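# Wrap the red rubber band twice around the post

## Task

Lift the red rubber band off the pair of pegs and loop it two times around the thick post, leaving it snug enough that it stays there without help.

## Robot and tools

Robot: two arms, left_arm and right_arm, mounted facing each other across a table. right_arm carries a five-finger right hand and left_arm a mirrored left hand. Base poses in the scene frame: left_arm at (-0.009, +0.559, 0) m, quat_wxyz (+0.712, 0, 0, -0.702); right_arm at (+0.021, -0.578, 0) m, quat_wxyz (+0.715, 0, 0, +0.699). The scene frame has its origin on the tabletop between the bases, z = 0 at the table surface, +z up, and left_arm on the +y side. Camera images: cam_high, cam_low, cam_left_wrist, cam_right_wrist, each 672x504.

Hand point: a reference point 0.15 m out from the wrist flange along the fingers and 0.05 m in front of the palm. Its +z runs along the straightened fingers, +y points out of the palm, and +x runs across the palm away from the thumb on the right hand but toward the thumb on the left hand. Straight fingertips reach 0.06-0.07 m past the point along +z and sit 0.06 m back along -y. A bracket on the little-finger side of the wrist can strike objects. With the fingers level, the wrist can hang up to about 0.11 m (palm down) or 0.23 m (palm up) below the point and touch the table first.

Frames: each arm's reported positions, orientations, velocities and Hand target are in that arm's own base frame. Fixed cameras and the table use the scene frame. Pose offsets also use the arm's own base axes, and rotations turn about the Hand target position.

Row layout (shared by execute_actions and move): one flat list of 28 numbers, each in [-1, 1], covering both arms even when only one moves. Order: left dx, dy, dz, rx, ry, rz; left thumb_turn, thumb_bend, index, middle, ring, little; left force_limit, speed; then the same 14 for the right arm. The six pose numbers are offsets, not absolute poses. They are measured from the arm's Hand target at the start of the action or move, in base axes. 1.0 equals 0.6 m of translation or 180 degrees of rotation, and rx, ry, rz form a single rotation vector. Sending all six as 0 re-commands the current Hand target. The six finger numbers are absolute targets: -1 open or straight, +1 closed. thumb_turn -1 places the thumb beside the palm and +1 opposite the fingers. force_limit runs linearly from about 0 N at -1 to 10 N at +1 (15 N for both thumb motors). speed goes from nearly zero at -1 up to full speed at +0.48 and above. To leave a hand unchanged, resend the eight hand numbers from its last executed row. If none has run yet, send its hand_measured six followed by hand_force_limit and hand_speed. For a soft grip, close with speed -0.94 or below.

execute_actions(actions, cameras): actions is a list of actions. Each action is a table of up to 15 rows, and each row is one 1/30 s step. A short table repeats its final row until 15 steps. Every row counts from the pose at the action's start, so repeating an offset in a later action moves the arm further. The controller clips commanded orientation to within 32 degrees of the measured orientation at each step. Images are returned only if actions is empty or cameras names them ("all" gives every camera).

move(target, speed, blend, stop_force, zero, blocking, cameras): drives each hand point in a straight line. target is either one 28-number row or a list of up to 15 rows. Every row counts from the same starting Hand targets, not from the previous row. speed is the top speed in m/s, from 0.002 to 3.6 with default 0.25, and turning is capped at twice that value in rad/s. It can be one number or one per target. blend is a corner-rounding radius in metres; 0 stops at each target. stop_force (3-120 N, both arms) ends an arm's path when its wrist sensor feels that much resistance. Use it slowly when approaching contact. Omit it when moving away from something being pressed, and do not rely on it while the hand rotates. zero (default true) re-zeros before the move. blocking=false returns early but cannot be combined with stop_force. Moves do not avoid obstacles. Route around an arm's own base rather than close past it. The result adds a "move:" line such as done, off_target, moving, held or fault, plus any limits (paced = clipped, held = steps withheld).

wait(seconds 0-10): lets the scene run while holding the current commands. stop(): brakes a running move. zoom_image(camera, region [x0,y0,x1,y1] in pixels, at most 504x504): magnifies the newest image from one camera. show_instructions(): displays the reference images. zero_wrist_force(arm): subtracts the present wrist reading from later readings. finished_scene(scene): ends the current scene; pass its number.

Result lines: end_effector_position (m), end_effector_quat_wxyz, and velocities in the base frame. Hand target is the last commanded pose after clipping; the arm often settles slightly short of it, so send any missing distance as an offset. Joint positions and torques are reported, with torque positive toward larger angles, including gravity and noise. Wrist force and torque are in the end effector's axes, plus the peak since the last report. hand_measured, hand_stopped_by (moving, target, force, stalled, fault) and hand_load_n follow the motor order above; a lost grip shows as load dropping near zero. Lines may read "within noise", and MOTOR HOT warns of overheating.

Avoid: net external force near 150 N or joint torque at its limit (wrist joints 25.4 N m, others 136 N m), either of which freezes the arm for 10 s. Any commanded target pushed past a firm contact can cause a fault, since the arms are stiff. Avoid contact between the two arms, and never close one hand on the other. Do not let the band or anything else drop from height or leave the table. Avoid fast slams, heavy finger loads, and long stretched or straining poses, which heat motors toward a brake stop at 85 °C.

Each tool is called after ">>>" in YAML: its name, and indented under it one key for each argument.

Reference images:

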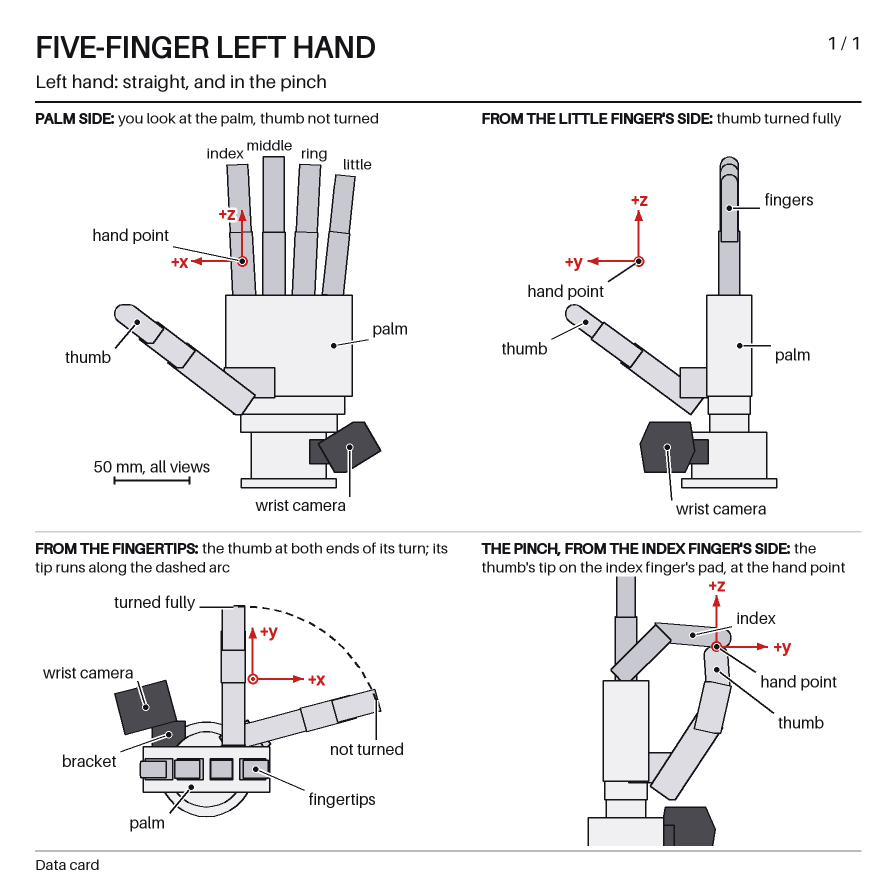

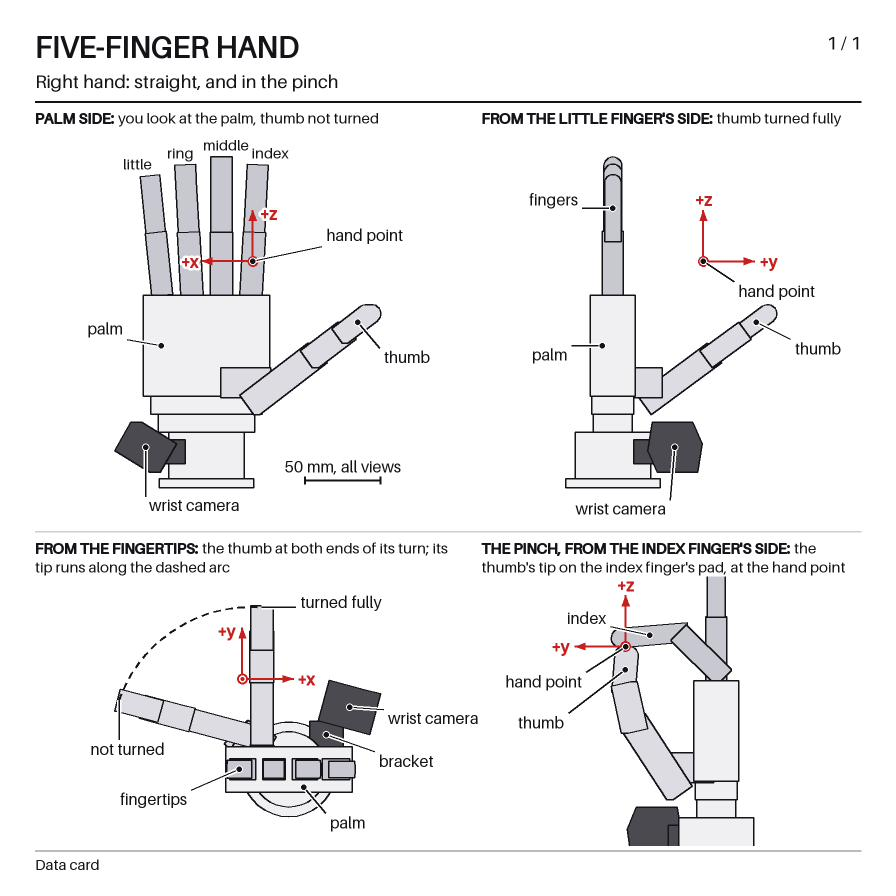

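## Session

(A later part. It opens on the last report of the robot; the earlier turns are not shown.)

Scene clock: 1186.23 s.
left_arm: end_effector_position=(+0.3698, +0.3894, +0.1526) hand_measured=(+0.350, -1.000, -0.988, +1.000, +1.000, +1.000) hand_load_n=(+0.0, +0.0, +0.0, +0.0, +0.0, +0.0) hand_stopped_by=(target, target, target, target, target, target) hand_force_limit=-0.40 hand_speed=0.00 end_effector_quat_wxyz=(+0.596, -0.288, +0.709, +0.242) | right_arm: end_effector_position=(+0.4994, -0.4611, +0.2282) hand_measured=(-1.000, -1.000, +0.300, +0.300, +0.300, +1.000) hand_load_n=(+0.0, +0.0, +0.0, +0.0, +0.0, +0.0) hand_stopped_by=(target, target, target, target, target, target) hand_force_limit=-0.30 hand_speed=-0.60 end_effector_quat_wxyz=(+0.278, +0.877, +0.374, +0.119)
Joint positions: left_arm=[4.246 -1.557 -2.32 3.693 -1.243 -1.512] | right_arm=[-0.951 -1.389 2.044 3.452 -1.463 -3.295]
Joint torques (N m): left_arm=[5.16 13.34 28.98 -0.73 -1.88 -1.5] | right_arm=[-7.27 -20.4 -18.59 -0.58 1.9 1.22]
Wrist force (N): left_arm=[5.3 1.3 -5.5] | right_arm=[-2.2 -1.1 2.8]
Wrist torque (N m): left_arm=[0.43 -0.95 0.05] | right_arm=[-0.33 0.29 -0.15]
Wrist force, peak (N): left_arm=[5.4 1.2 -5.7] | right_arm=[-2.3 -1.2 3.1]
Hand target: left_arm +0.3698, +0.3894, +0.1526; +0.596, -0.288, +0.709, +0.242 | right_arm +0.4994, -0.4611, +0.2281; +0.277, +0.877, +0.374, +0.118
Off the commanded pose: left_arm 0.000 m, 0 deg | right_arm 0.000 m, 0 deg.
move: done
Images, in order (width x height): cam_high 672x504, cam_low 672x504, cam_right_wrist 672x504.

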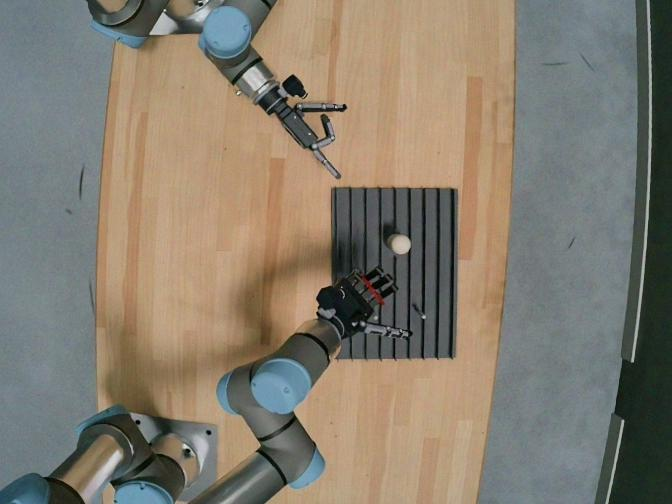

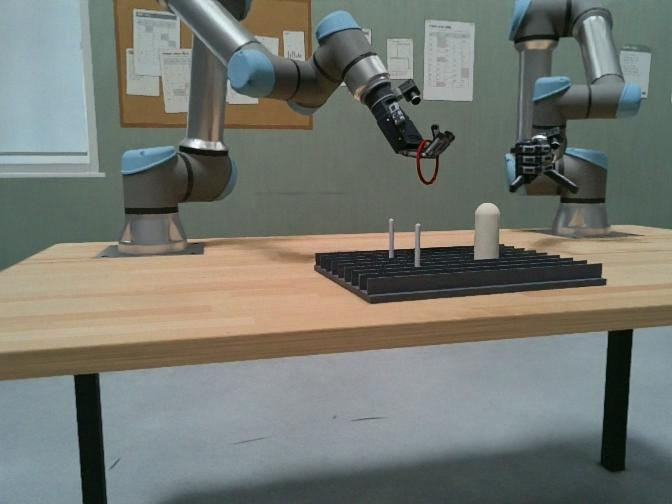

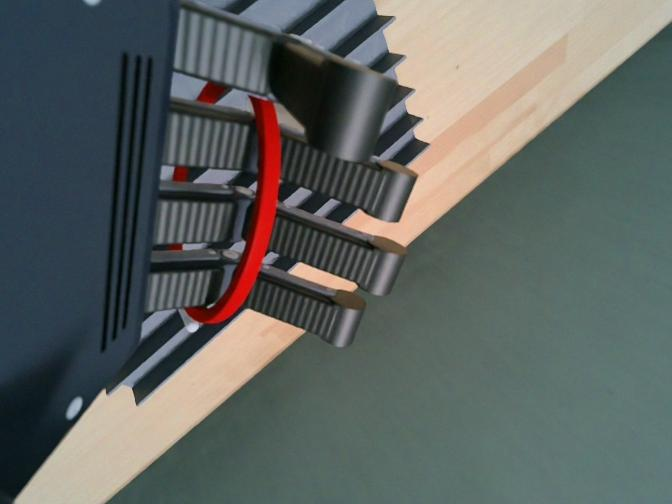

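>>> execute_actions:
  actions: []

>>> zoom_image:
  camera: "cam_low"
  region: [380, 80, 560, 260]

Scene clock: 1187.83 s.
left_arm: end_effector_position=(+0.3698, +0.3894, +0.1526) hand_measured=(+0.350, -1.000, -0.988, +1.000, +1.000, +1.000) hand_load_n=(+0.5, +0.0, +0.0, +0.0, +0.0, +0.0) hand_stopped_by=(target, target, target, target, target, target) hand_force_limit=-0.40 hand_speed=0.00 end_effector_quat_wxyz=(+0.596, -0.288, +0.709, +0.242) | right_arm: end_effector_position=(+0.4994, -0.4611, +0.2281) hand_measured=(-1.000, -1.000, +0.300, +0.300, +0.300, +1.000) hand_load_n=(+0.0, +0.0, +0.0, +0.0, +0.0, +0.0) hand_stopped_by=(target, target, target, target, target, target) hand_force_limit=-0.30 hand_speed=-0.60 end_effector_quat_wxyz=(+0.277, +0.877, +0.374, +0.118)
Joint positions: left_arm=[4.246 -1.557 -2.32 3.693 -1.243 -1.512] | right_arm=[-0.951 -1.389 2.044 3.452 -1.463 -3.295]
Joint velocities: within noise
Joint torques (N m): left_arm=[3.7 12.49 28.65 -0.78 -1.73 -1.77] | right_arm=[-10.91 -20.4 -23.13 -0.26 1.78 2.64]
Wrist force (N): left_arm=[5.2 1.6 -5.7] | right_arm=[-2.3 -1.0 2.9]
Wrist torque (N m): left_arm=[0.48 -0.94 0.03] | right_arm=[-0.31 0.31 -0.16]
Wrist force, peak (N): left_arm=[5.4 1.3 -5.7] | right_arm=[-2.2 -1.1 3.3]
Hand target: left_arm +0.3698, +0.3894, +0.1526; +0.596, -0.288, +0.709, +0.242 | right_arm +0.4994, -0.4611, +0.2281; +0.277, +0.877, +0.374, +0.118
Off the commanded pose: left_arm 0.000 m, 0 deg | right_arm 0.000 m, 0 deg.

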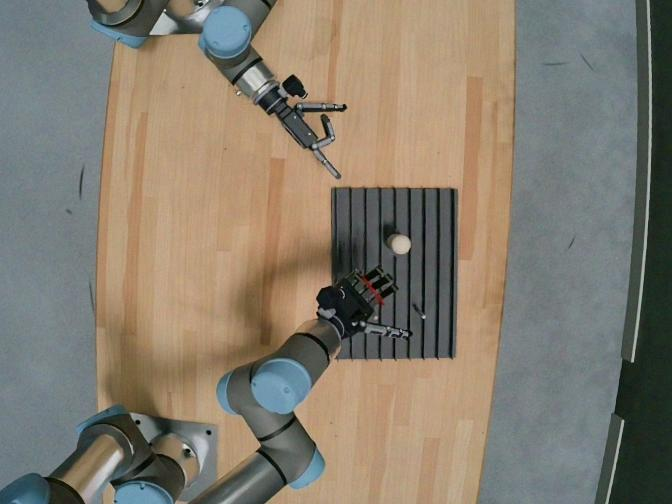

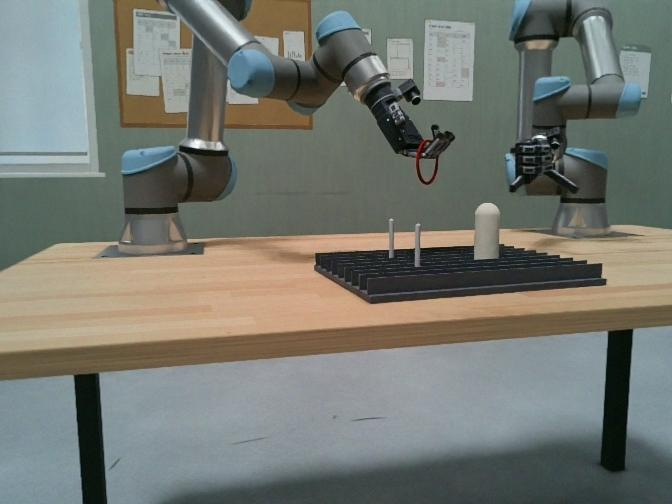

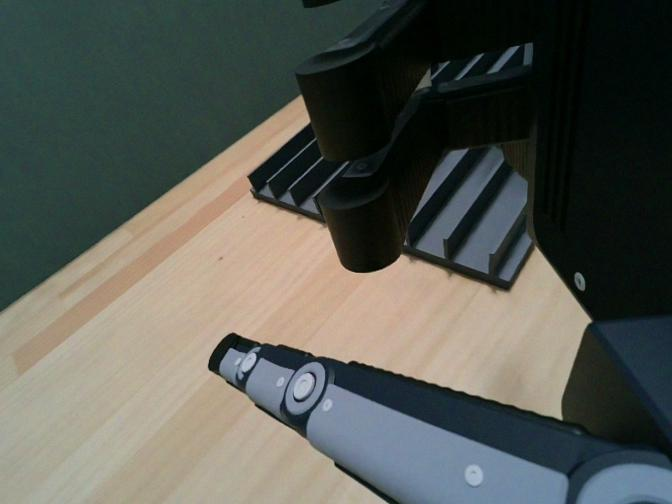

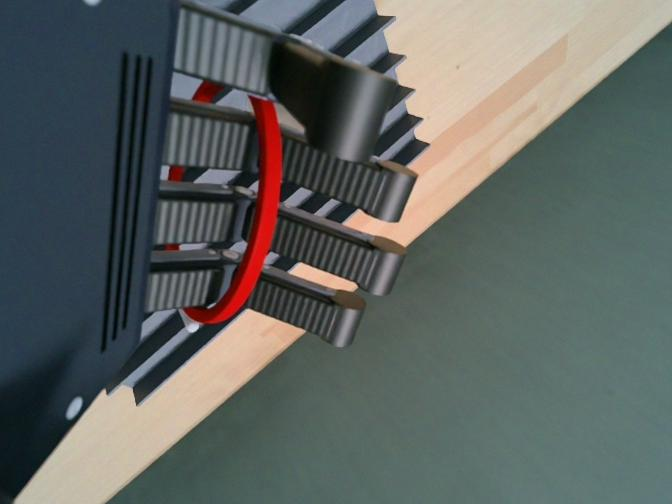

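Scaled by 2.800 from the camera's 672x504 image, which has a finer 960x720 frame.

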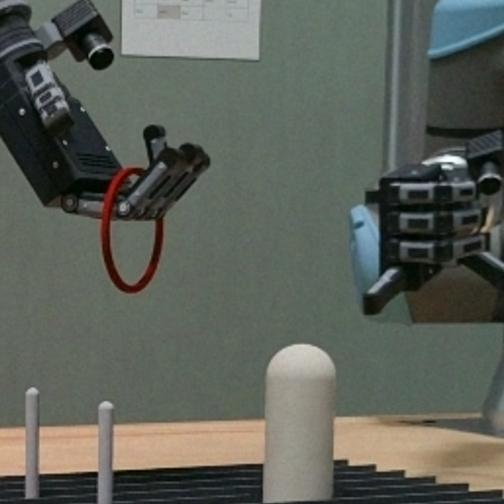

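>>> move:
  target:
    - [0,0,0,0,0,0,0.35,-1,-1,1,1,1,-0.4,0,0,0,0.0417,0,0,0,-1,-1,0.3,0.3,0.3,1,-0.3,-0.6]
    - [0,0,0,0,0,0,0.35,-1,-1,1,1,1,-0.4,0,0.1711,-0.1635,0.0417,0,0,0,-1,-1,0.3,0.3,0.3,1,-0.3,-0.6]
  blend: [0.015,0]
  speed: 0.15
  cameras: ["cam_low","cam_high"]

>>> zoom_image:
  camera: "cam_low"
  region: [420, 100, 560, 240]

>>> zoom_image:
  camera: "cam_high"
  region: [330, 180, 470, 320]

Scene clock: 1192.33 s.
left_arm: end_effector_position=(+0.3698, +0.3894, +0.1526) hand_measured=(+0.350, -1.000, -0.988, +1.000, +1.000, +1.000) hand_load_n=(+0.0, -0.5, +0.0, +0.0, +0.0, -0.5) hand_stopped_by=(target, target, target, target, target, target) hand_force_limit=-0.40 hand_speed=0.00 end_effector_quat_wxyz=(+0.596, -0.288, +0.709, +0.242) | right_arm: end_effector_position=(+0.6020, -0.5591, +0.2531) hand_measured=(-1.000, -1.000, +0.300, +0.300, +0.300, +1.000) hand_load_n=(+0.0, +0.0, +0.0, +0.5, +0.0, +0.0) hand_stopped_by=(target, target, target, target, target, target) hand_force_limit=-0.30 hand_speed=-0.60 end_effector_quat_wxyz=(+0.277, +0.877, +0.374, +0.118)
Joint positions: left_arm=[4.246 -1.557 -2.32 3.693 -1.243 -1.512] | right_arm=[-0.908 -1.121 1.595 3.63 -1.488 -3.259]
Joint torques (N m): left_arm=[6.28 13.49 28.74 -0.68 -1.86 -1.68] | right_arm=[-10.04 -33.18 -27.52 -5.91 1.68 -2.9]
Wrist force (N): left_arm=[5.3 1.4 -5.3] | right_arm=[-2.6 -0.7 3.1]
Wrist torque (N m): left_arm=[0.43 -0.95 0.05] | right_arm=[-0.28 0.37 -0.33]
Wrist force, peak (N): left_arm=[5.4 1.4 -5.8] | right_arm=[-2.4 -1.9 3.8]
Hand target: left_arm +0.3698, +0.3894, +0.1526; +0.596, -0.288, +0.709, +0.242 | right_arm +0.6020, -0.5592, +0.2531; +0.277, +0.877, +0.374, +0.118
Off the commanded pose: left_arm 0.000 m, 0 deg | right_arm 0.000 m, 0 deg.
move: done; blend cut to 0.0125 m at target 1
Images, in order (width x height): cam_high 672x504, cam_low 672x504.

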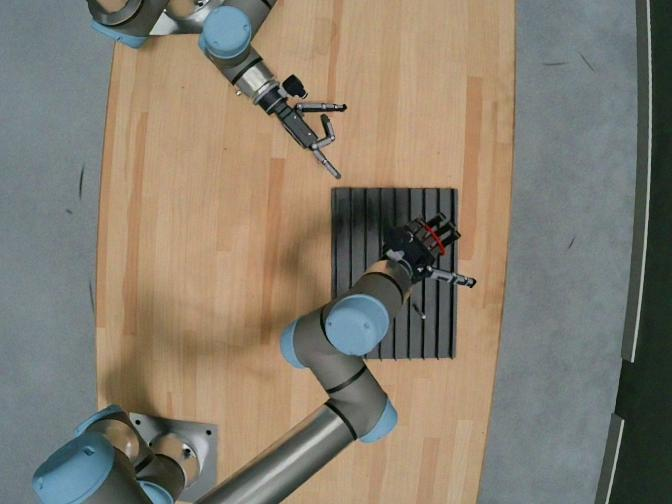

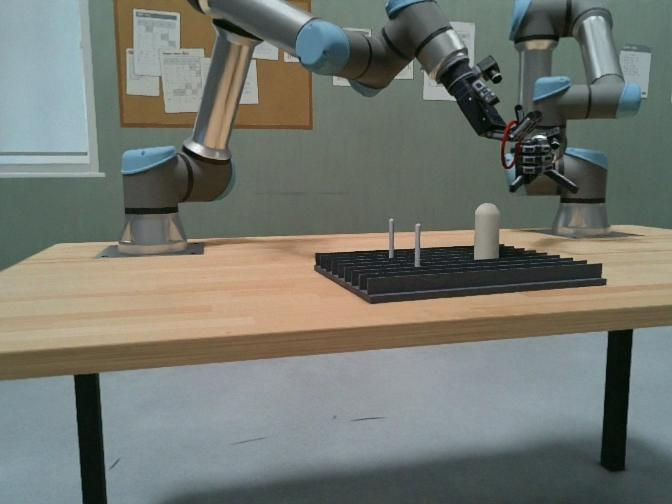

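Scaled by 3.600 from the camera's 672x504 image, which has a finer 960x720 frame.

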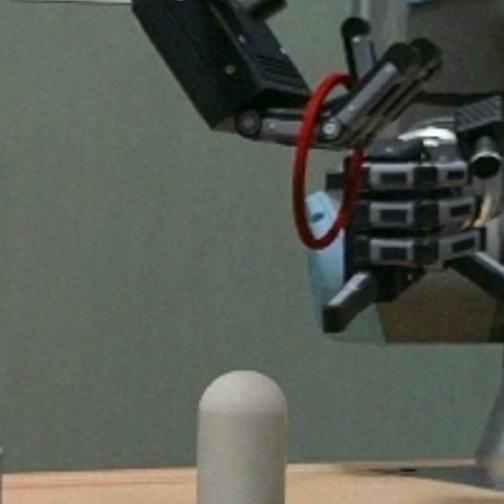

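Scaled by 3.600 from the camera's 672x504 image, which has a finer 960x720 frame.

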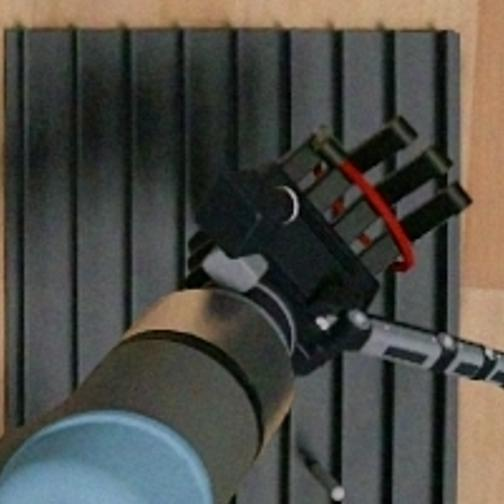

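>>> move:
  target: [0,0,0,0,0,0,0.35,-1,-1,1,1,1,-0.4,0,0.0090,-0.0086,-0.1468,0.0768,0.0803,0,-1,-1,0.3,0.3,0.3,1,-0.3,-0.6]
  speed: 0.1
  cameras: ["cam_low","cam_high"]

>>> zoom_image:
  camera: "cam_low"
  region: [420, 120, 560, 260]

>>> zoom_image:
  camera: "cam_high"
  region: [330, 180, 470, 320]

Scene clock: 1199.07 s.
left_arm: end_effector_position=(+0.3698, +0.3894, +0.1526) hand_measured=(+0.350, -1.000, -0.988, +1.000, +1.000, +1.000) hand_load_n=(+0.0, +0.0, +0.0, +0.0, +0.0, +0.0) hand_stopped_by=(target, target, target, target, target, target) hand_force_limit=-0.40 hand_speed=0.00 end_effector_quat_wxyz=(+0.596, -0.288, +0.709, +0.242) | right_arm: end_effector_position=(+0.6075, -0.5643, +0.1650) hand_measured=(-1.000, -1.000, +0.300, +0.300, +0.300, +1.000) hand_load_n=(+0.0, +0.0, +0.0, +0.0, +0.0, +0.0) hand_stopped_by=(target, target, target, target, target, target) hand_force_limit=-0.30 hand_speed=-0.60 end_effector_quat_wxyz=(+0.121, +0.912, +0.389, +0.052)
Joint positions: left_arm=[4.246 -1.557 -2.32 3.693 -1.243 -1.512] | right_arm=[-0.892 -0.982 1.377 4.056 -1.538 -3.265]
Joint torques (N m): left_arm=[4.77 13.58 28.2 -1.1 -1.89 -1.57] | right_arm=[-0.59 -49.18 -22.31 -3.63 1.73 2.7]
Wrist force (N): left_arm=[5.2 1.5 -5.5] | right_arm=[-2.4 -0.3 3.1]
Wrist torque (N m): left_arm=[0.46 -0.94 0.03] | right_arm=[-0.19 0.31 -0.18]
Wrist force, peak (N): left_arm=[5.4 1.2 -5.8] | right_arm=[-2.7 -0.6 3.4]
Hand target: left_arm +0.3698, +0.3894, +0.1526; +0.596, -0.288, +0.709, +0.242 | right_arm +0.6074, -0.5644, +0.1650; +0.121, +0.912, +0.389, +0.052
Off the commanded pose: left_arm 0.000 m, 0 deg | right_arm 0.000 m, 0 deg.
move: done
Images, in order (width x height): cam_high 672x504, cam_low 672x504.

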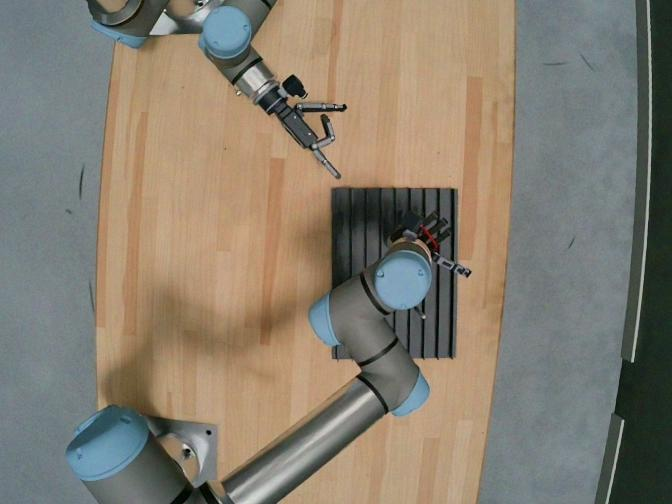

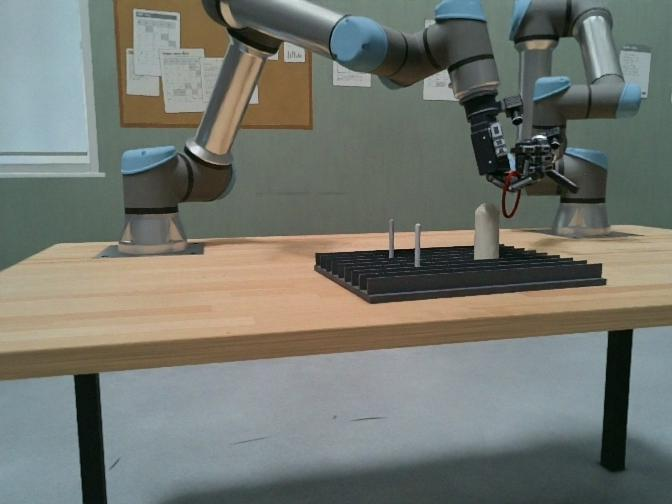

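Scaled by 3.600 from the camera's 672x504 image, which has a finer 960x720 frame.

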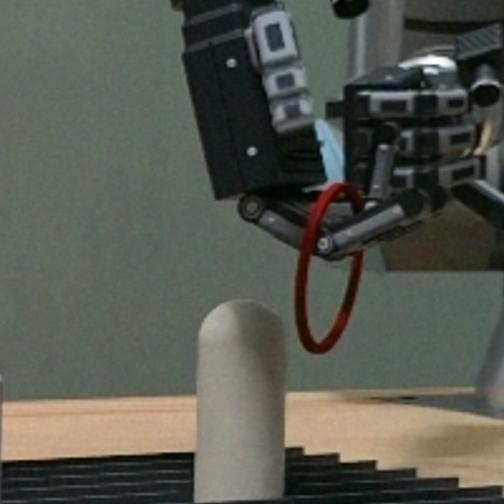

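Scaled by 3.600 from the camera's 672x504 image, which has a finer 960x720 frame.

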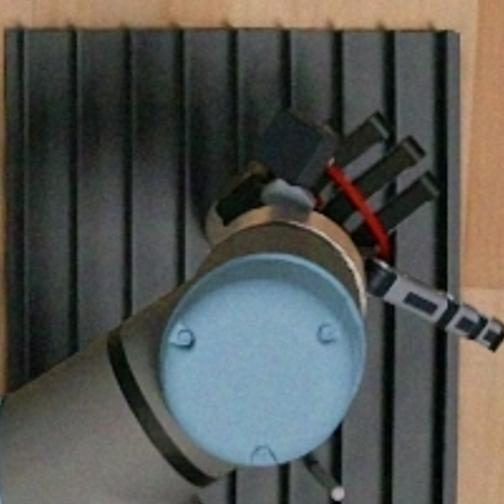

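>>> wait:
  seconds: 0.1
  cameras: ["cam_right_wrist","cam_left_wrist"]

Scene clock: 1201.40 s.
left_arm: end_effector_position=(+0.3698, +0.3894, +0.1526) hand_measured=(+0.350, -1.000, -0.988, +1.000, +1.000, +1.000) hand_load_n=(+0.0, +0.0, +0.0, +0.0, +0.0, +0.0) hand_stopped_by=(target, target, target, target, target, target) hand_force_limit=-0.40 hand_speed=0.00 end_effector_quat_wxyz=(+0.596, -0.288, +0.709, +0.242) | right_arm: end_effector_position=(+0.6074, -0.5644, +0.1650) hand_measured=(-1.000, -1.000, +0.300, +0.300, +0.300, +1.000) hand_load_n=(+0.5, +0.0, +0.0, +0.0, +0.0, +0.0) hand_stopped_by=(target, target, target, target, target, target) hand_force_limit=-0.30 hand_speed=-0.60 end_effector_quat_wxyz=(+0.121, +0.912, +0.389, +0.052)
Joint positions: left_arm=[4.246 -1.557 -2.32 3.693 -1.243 -1.512] | right_arm=[-0.892 -0.982 1.377 4.056 -1.538 -3.265]
Joint torques (N m): left_arm=[5.13 13.05 30.85 -0.69 -1.87 -1.62] | right_arm=[-8.51 -53.79 -27.05 0.08 1.74 2.55]
Wrist force (N): left_arm=[5.0 1.3 -5.4] | right_arm=[-2.5 -0.3 3.1]
Wrist torque (N m): left_arm=[0.41 -0.90 0.03] | right_arm=[-0.21 0.33 -0.19]
Wrist force, peak (N): left_arm=[5.4 1.4 -5.7] | right_arm=[-2.5 -0.3 3.3]
Hand target: left_arm +0.3698, +0.3894, +0.1526; +0.596, -0.288, +0.709, +0.242 | right_arm +0.6074, -0.5644, +0.1650; +0.121, +0.912, +0.389, +0.052
Off the commanded pose: left_arm 0.000 m, 0 deg | right_arm 0.000 m, 0 deg.
wait: 0.10 s; at rest from the start
Images, in order (width x height): cam_left_wrist 672x504, cam_right_wrist 672x504.

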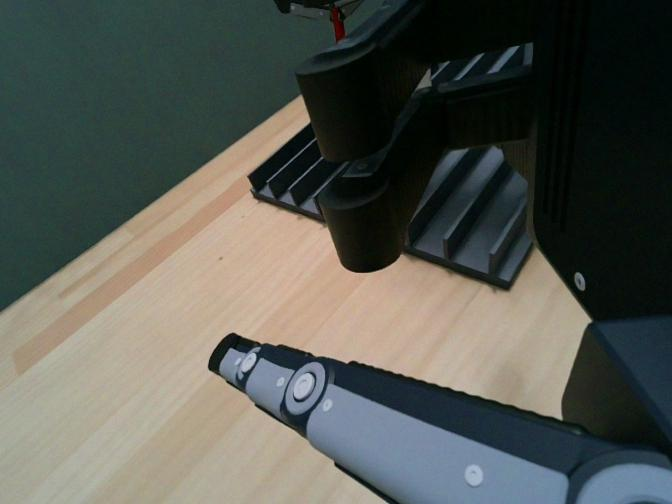

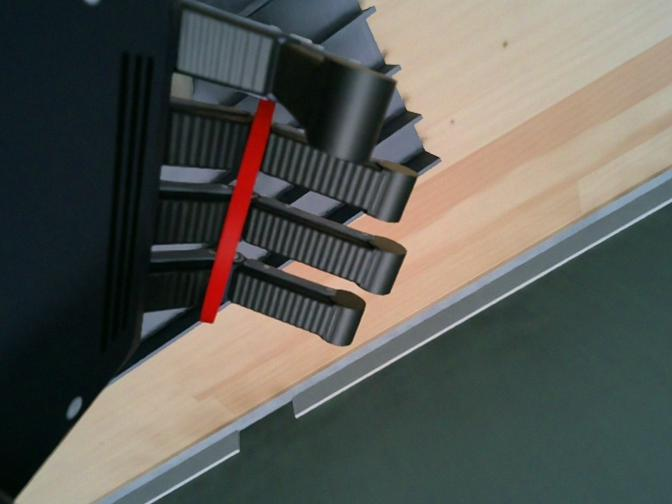

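>>> zoom_image:
  camera: "cam_right_wrist"
  region: [100, 0, 350, 250]

Scaled by 2.016 from the camera's 672x504 image, which has a finer 960x720 frame.

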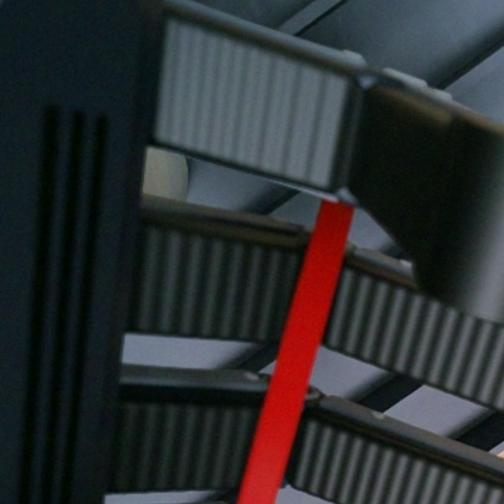

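>>> move:
  target: [0,0,0,0,0,0,0.35,-1,-1,1,1,1,-0.4,0,0.0173,0.0181,0,0,0,0,-1,-1,0.3,0.3,0.3,1,-0.3,-0.6]
  speed: 0.06
  cameras: ["cam_low","cam_high","cam_right_wrist"]

>>> zoom_image:
  camera: "cam_right_wrist"
  region: [100, 0, 350, 250]

>>> zoom_image:
  camera: "cam_low"
  region: [420, 120, 560, 260]

>>> zoom_image:
  camera: "cam_high"
  region: [330, 180, 470, 320]

Scene clock: 1205.57 s.
left_arm: end_effector_position=(+0.3698, +0.3894, +0.1526) hand_measured=(+0.350, -1.000, -0.988, +1.000, +1.000, +1.000) hand_load_n=(+0.0, +0.0, +0.0, +0.0, +0.0, +0.0) hand_stopped_by=(target, target, target, target, target, target) hand_force_limit=-0.40 hand_speed=0.00 end_effector_quat_wxyz=(+0.596, -0.288, +0.709, +0.242) | right_arm: end_effector_position=(+0.6179, -0.5534, +0.1650) hand_measured=(-1.000, -1.000, +0.300, +0.300, +0.300, +1.000) hand_load_n=(+0.0, +0.0, +0.0, +0.0, +0.0, +0.0) hand_stopped_by=(target, target, target, target, target, target) hand_force_limit=-0.30 hand_speed=-0.60 end_effector_quat_wxyz=(+0.121, +0.912, +0.389, +0.051)
Joint positions: left_arm=[4.246 -1.557 -2.32 3.693 -1.243 -1.512] | right_arm=[-0.87 -0.979 1.373 4.057 -1.544 -3.243]
Joint torques (N m): left_arm=[4.38 13.28 30.01 -0.64 -2.01 -1.5] | right_arm=[-11.39 -43.99 -21.28 -0.26 0.02 -2.67]
Wrist force (N): left_arm=[5.3 1.3 -5.4] | right_arm=[-2.4 -0.4 3.1]
Wrist torque (N m): left_arm=[0.43 -0.94 0.04] | right_arm=[-0.21 0.31 -0.32]
Wrist force, peak (N): left_arm=[5.3 1.5 -5.8] | right_arm=[-3.1 -0.1 3.1]
Hand target: left_arm +0.3698, +0.3894, +0.1526; +0.596, -0.288, +0.709, +0.242 | right_arm +0.6178, -0.5535, +0.1650; +0.121, +0.912, +0.389, +0.052
Off the commanded pose: left_arm 0.000 m, 0 deg | right_arm 0.000 m, 0 deg.
move: done
Images, in order (width x height): cam_high 672x504, cam_low 672x504, cam_right_wrist 672x504.

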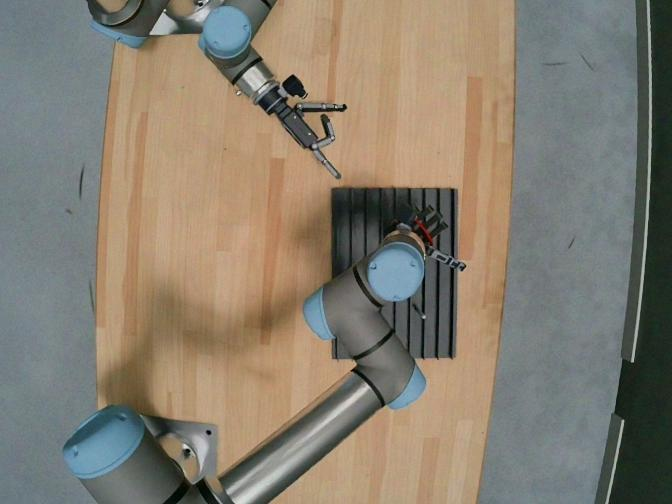

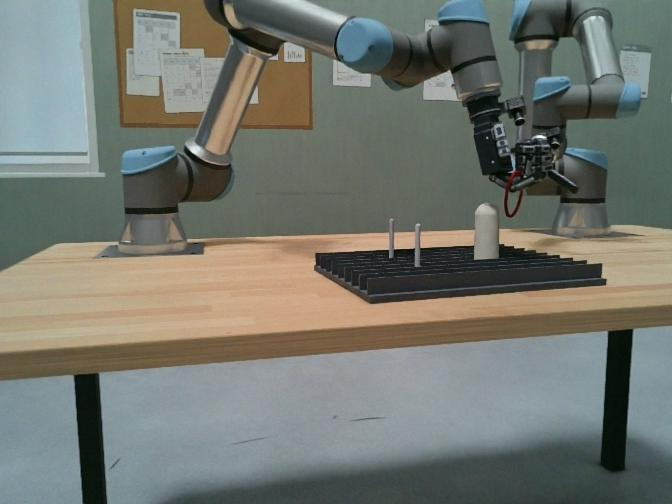

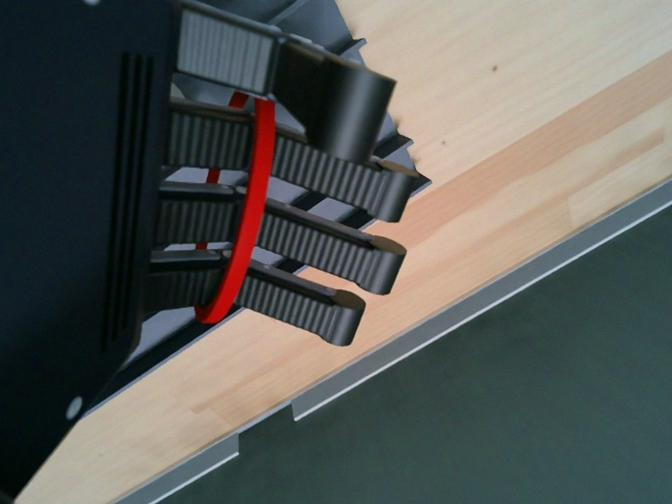

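Scaled by 2.016 from the camera's 672x504 image, which has a finer 960x720 frame.

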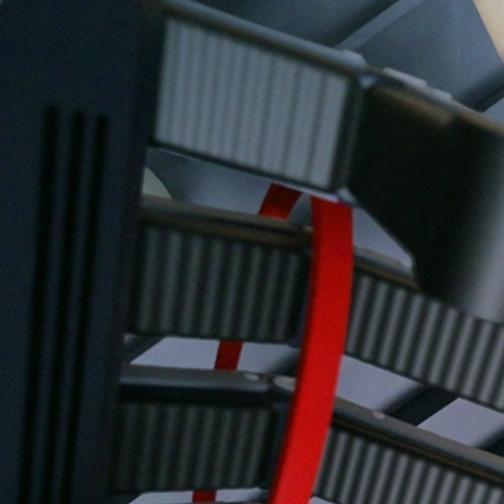

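Scaled by 3.600 from the camera's 672x504 image, which has a finer 960x720 frame.

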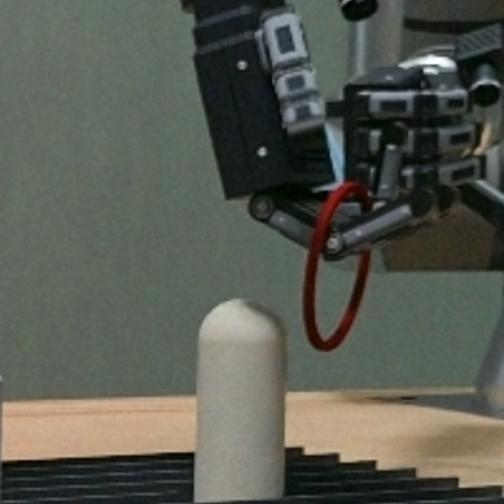

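Scaled by 3.600 from the camera's 672x504 image, which has a finer 960x720 frame.

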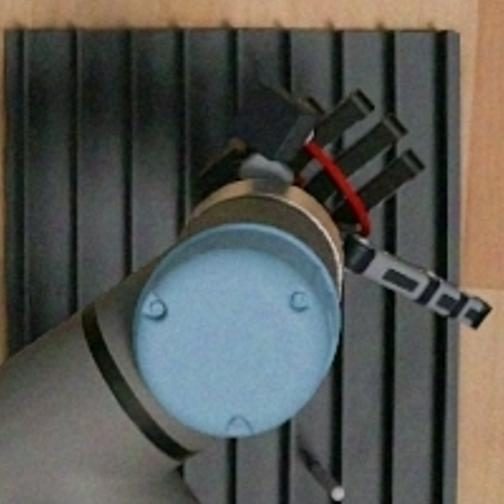

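>>> move:
  target: [0,0,0,0,0,0,0.35,-1,-1,1,1,1,-0.4,0,-0.004,0.0038,-0.0583,0,0,0,-1,-1,0.3,0.3,0.3,1,-0.3,-0.6]
  speed: 0.04
  stop_force: 7
  cameras: ["cam_low","cam_high","cam_right_wrist"]

>>> zoom_image:
  camera: "cam_low"
  region: [420, 120, 560, 260]

>>> zoom_image:
  camera: "cam_high"
  region: [330, 180, 470, 320]

Scene clock: 1208.17 s.
left_arm: end_effector_position=(+0.3698, +0.3894, +0.1526) hand_measured=(+0.350, -1.000, -0.988, +1.000, +1.000, +1.000) hand_load_n=(+0.0, +0.0, +0.0, +0.0, +0.0, +0.0) hand_stopped_by=(target, target, target, target, target, target) hand_force_limit=-0.40 hand_speed=0.00 end_effector_quat_wxyz=(+0.596, -0.288, +0.709, +0.242) | right_arm: end_effector_position=(+0.6154, -0.5512, +0.1300) hand_measured=(-1.000, -1.000, +0.300, +0.300, +0.300, +1.000) hand_load_n=(+0.5, +0.0, +0.5, +0.0, +0.0, +0.0) hand_stopped_by=(target, target, target, target, target, target) hand_force_limit=-0.30 hand_speed=-0.60 end_effector_quat_wxyz=(+0.121, +0.912, +0.389, +0.052)
Joint positions: left_arm=[4.246 -1.557 -2.32 3.693 -1.243 -1.512] | right_arm=[-0.871 -0.952 1.424 3.977 -1.543 -3.244]
Joint torques (N m): left_arm=[5.31 14.45 29.36 -0.92 -1.68 -1.55] | right_arm=[-8.94 -54.73 -27.64 -0.05 1.47 -2.41]
Wrist force (N): left_arm=[5.2 1.3 -5.7] | right_arm=[-2.5 -0.2 3.1]
Wrist torque (N m): left_arm=[0.44 -0.94 0.04] | right_arm=[-0.20 0.31 -0.22]
Wrist force, peak (N): left_arm=[5.4 1.3 -5.7] | right_arm=[-2.6 -0.6 3.5]
Hand target: left_arm +0.3698, +0.3894, +0.1526; +0.596, -0.288, +0.709, +0.242 | right_arm +0.6154, -0.5512, +0.1300; +0.121, +0.912, +0.389, +0.052
Off the commanded pose: left_arm 0.000 m, 0 deg | right_arm 0.000 m, 0 deg.
move: done
Images, in order (width x height): cam_high 672x504, cam_low 672x504, cam_right_wrist 672x504.

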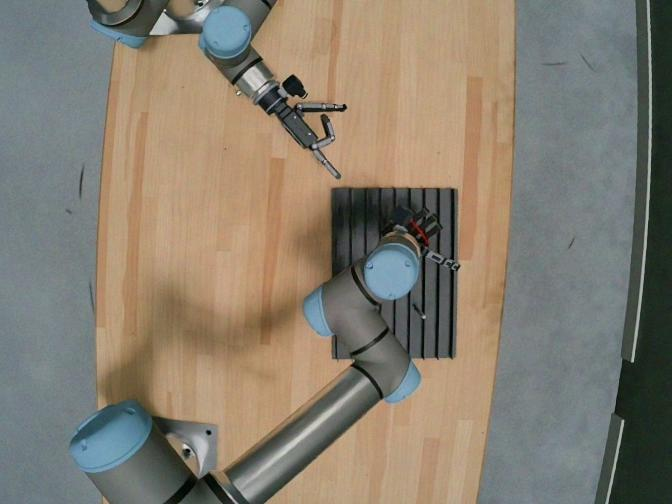

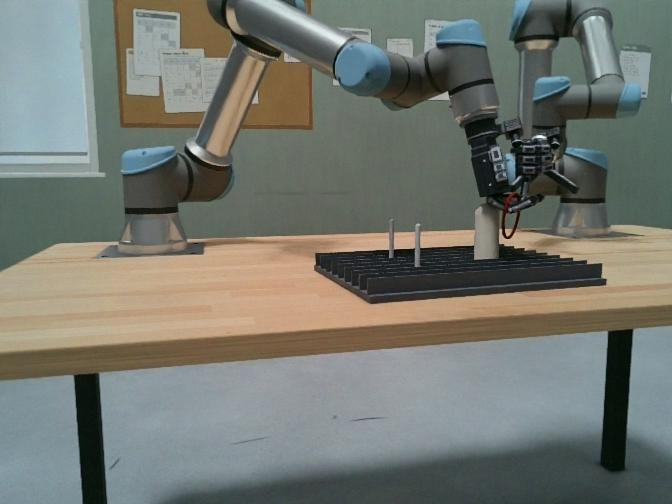

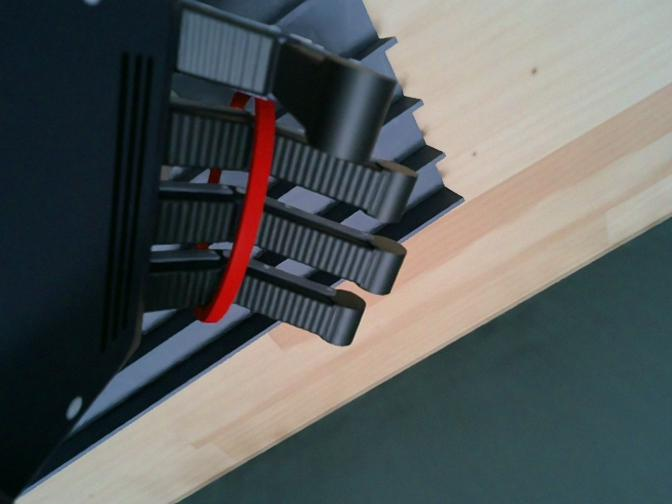

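Scaled by 3.600 from the camera's 672x504 image, which has a finer 960x720 frame.

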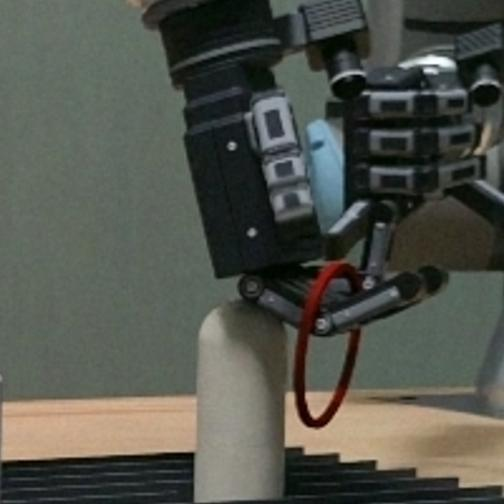

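Scaled by 3.600 from the camera's 672x504 image, which has a finer 960x720 frame.

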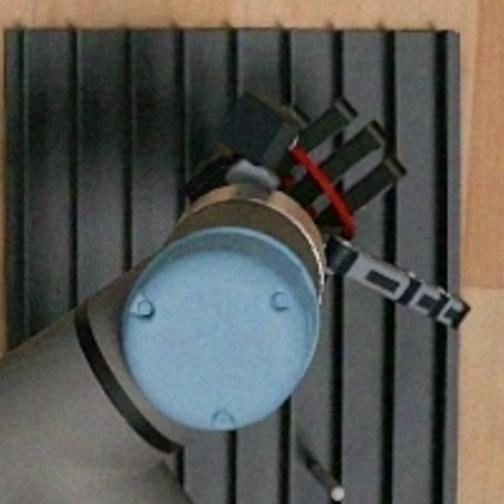

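>>> move:
  target:
    - [0,0,0,0,0,0,0.35,-1,-1,1,1,1,-0.4,0,-0.0320,0.0306,0.0218,-0.0384,-0.0402,0,-1,-1,0.3,0.3,0.3,1,-0.3,-0.6]
    - [0,0,0,0,0,0,0.35,-1,-1,1,1,1,-0.4,0,-0.0634,0.0606,0.0433,-0.0768,-0.0803,0,-1,-1,0.3,0.3,0.3,1,-0.3,-0.6]
  speed: 0.05
  blend: [0.005,0]
  cameras: ["cam_low","cam_high","cam_right_wrist"]

>>> zoom_image:
  camera: "cam_low"
  region: [420, 120, 560, 260]

>>> zoom_image:
  camera: "cam_high"
  region: [330, 180, 470, 320]

Scene clock: 1213.77 s.
left_arm: end_effector_position=(+0.3698, +0.3894, +0.1526) hand_measured=(+0.350, -1.000, -0.988, +1.000, +1.000, +1.000) hand_load_n=(+0.5, +0.0, +0.0, +0.0, +0.0, +0.0) hand_stopped_by=(target, target, target, target, target, target) hand_force_limit=-0.40 hand_speed=0.00 end_effector_quat_wxyz=(+0.596, -0.288, +0.709, +0.242) | right_arm: end_effector_position=(+0.5773, -0.5149, +0.1560) hand_measured=(-1.000, -1.000, +0.300, +0.300, +0.300, +1.000) hand_load_n=(+0.0, +0.0, +0.0, +0.0, +0.0, +0.0) hand_stopped_by=(target, target, target, target, target, target) hand_force_limit=-0.30 hand_speed=-0.60 end_effector_quat_wxyz=(+0.277, +0.877, +0.374, +0.119)
Joint positions: left_arm=[4.246 -1.557 -2.32 3.693 -1.243 -1.512] | right_arm=[-0.894 -1.081 1.836 3.349 -1.496 -3.248]
Joint torques (N m): left_arm=[6.24 13.38 29.78 -0.72 -1.62 -1.73] | right_arm=[-2.31 -33.4 -21.39 -1.15 -1.44 2.18]
Wrist force (N): left_arm=[5.2 0.9 -5.5] | right_arm=[-3.1 -1.8 3.0]
Wrist torque (N m): left_arm=[0.38 -0.93 0.05] | right_arm=[-0.43 0.42 -0.32]
Wrist force, peak (N): left_arm=[5.4 1.3 -5.8] | right_arm=[-2.4 47.1 -29.6]
Hand target: left_arm +0.3698, +0.3894, +0.1526; +0.596, -0.288, +0.709, +0.242 | right_arm +0.5774, -0.5149, +0.1560; +0.277, +0.877, +0.374, +0.118
Off the commanded pose: left_arm 0.000 m, 0 deg | right_arm 0.000 m, 0 deg.
move: done
Images, in order (width x height): cam_high 672x504, cam_low 672x504, cam_right_wrist 672x504.

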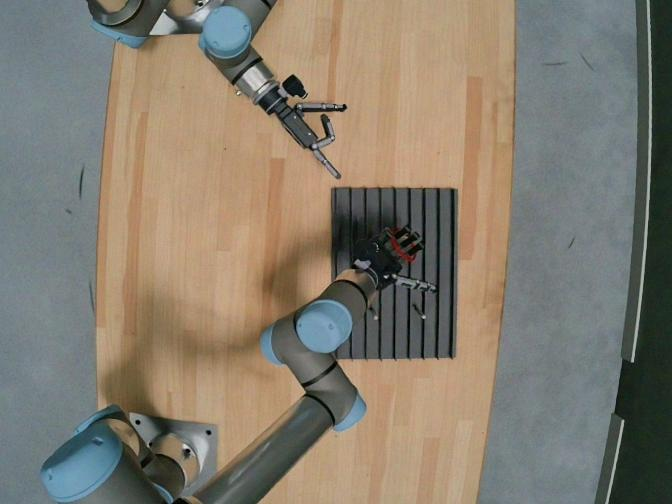

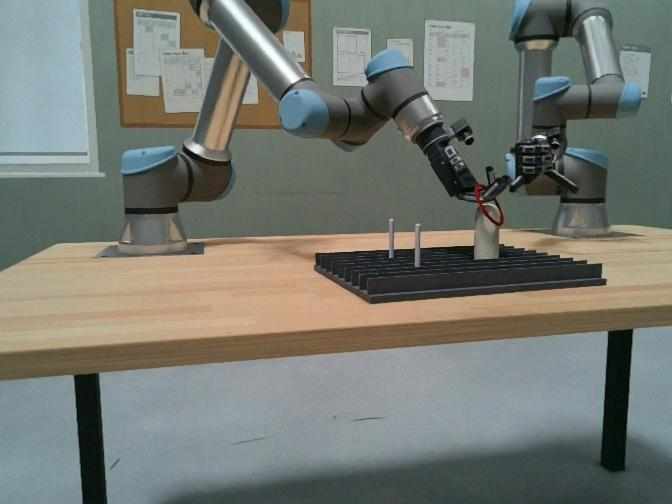

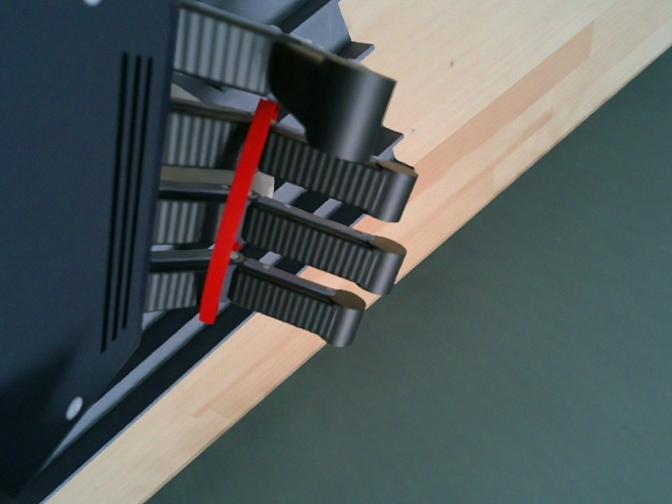

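Scaled by 3.600 from the camera's 672x504 image, which has a finer 960x720 frame.

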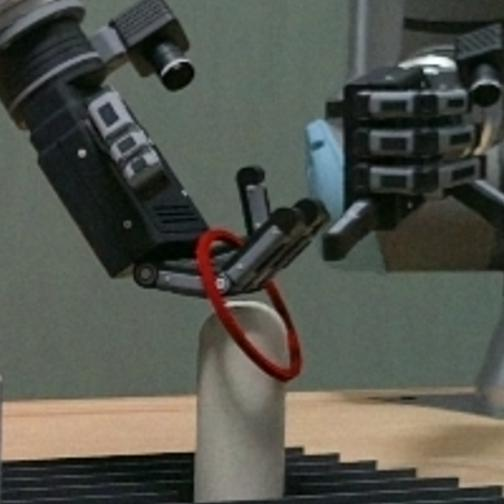

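Scaled by 3.600 from the camera's 672x504 image, which has a finer 960x720 frame.

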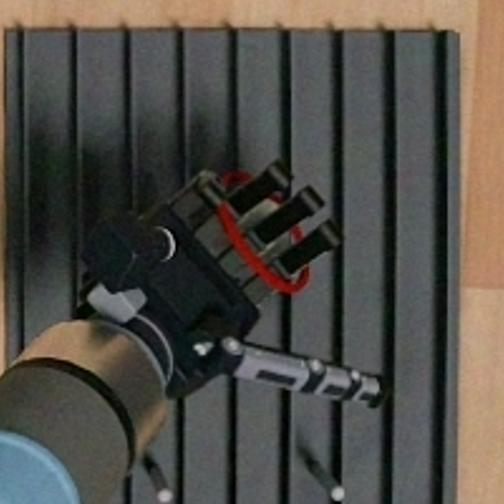

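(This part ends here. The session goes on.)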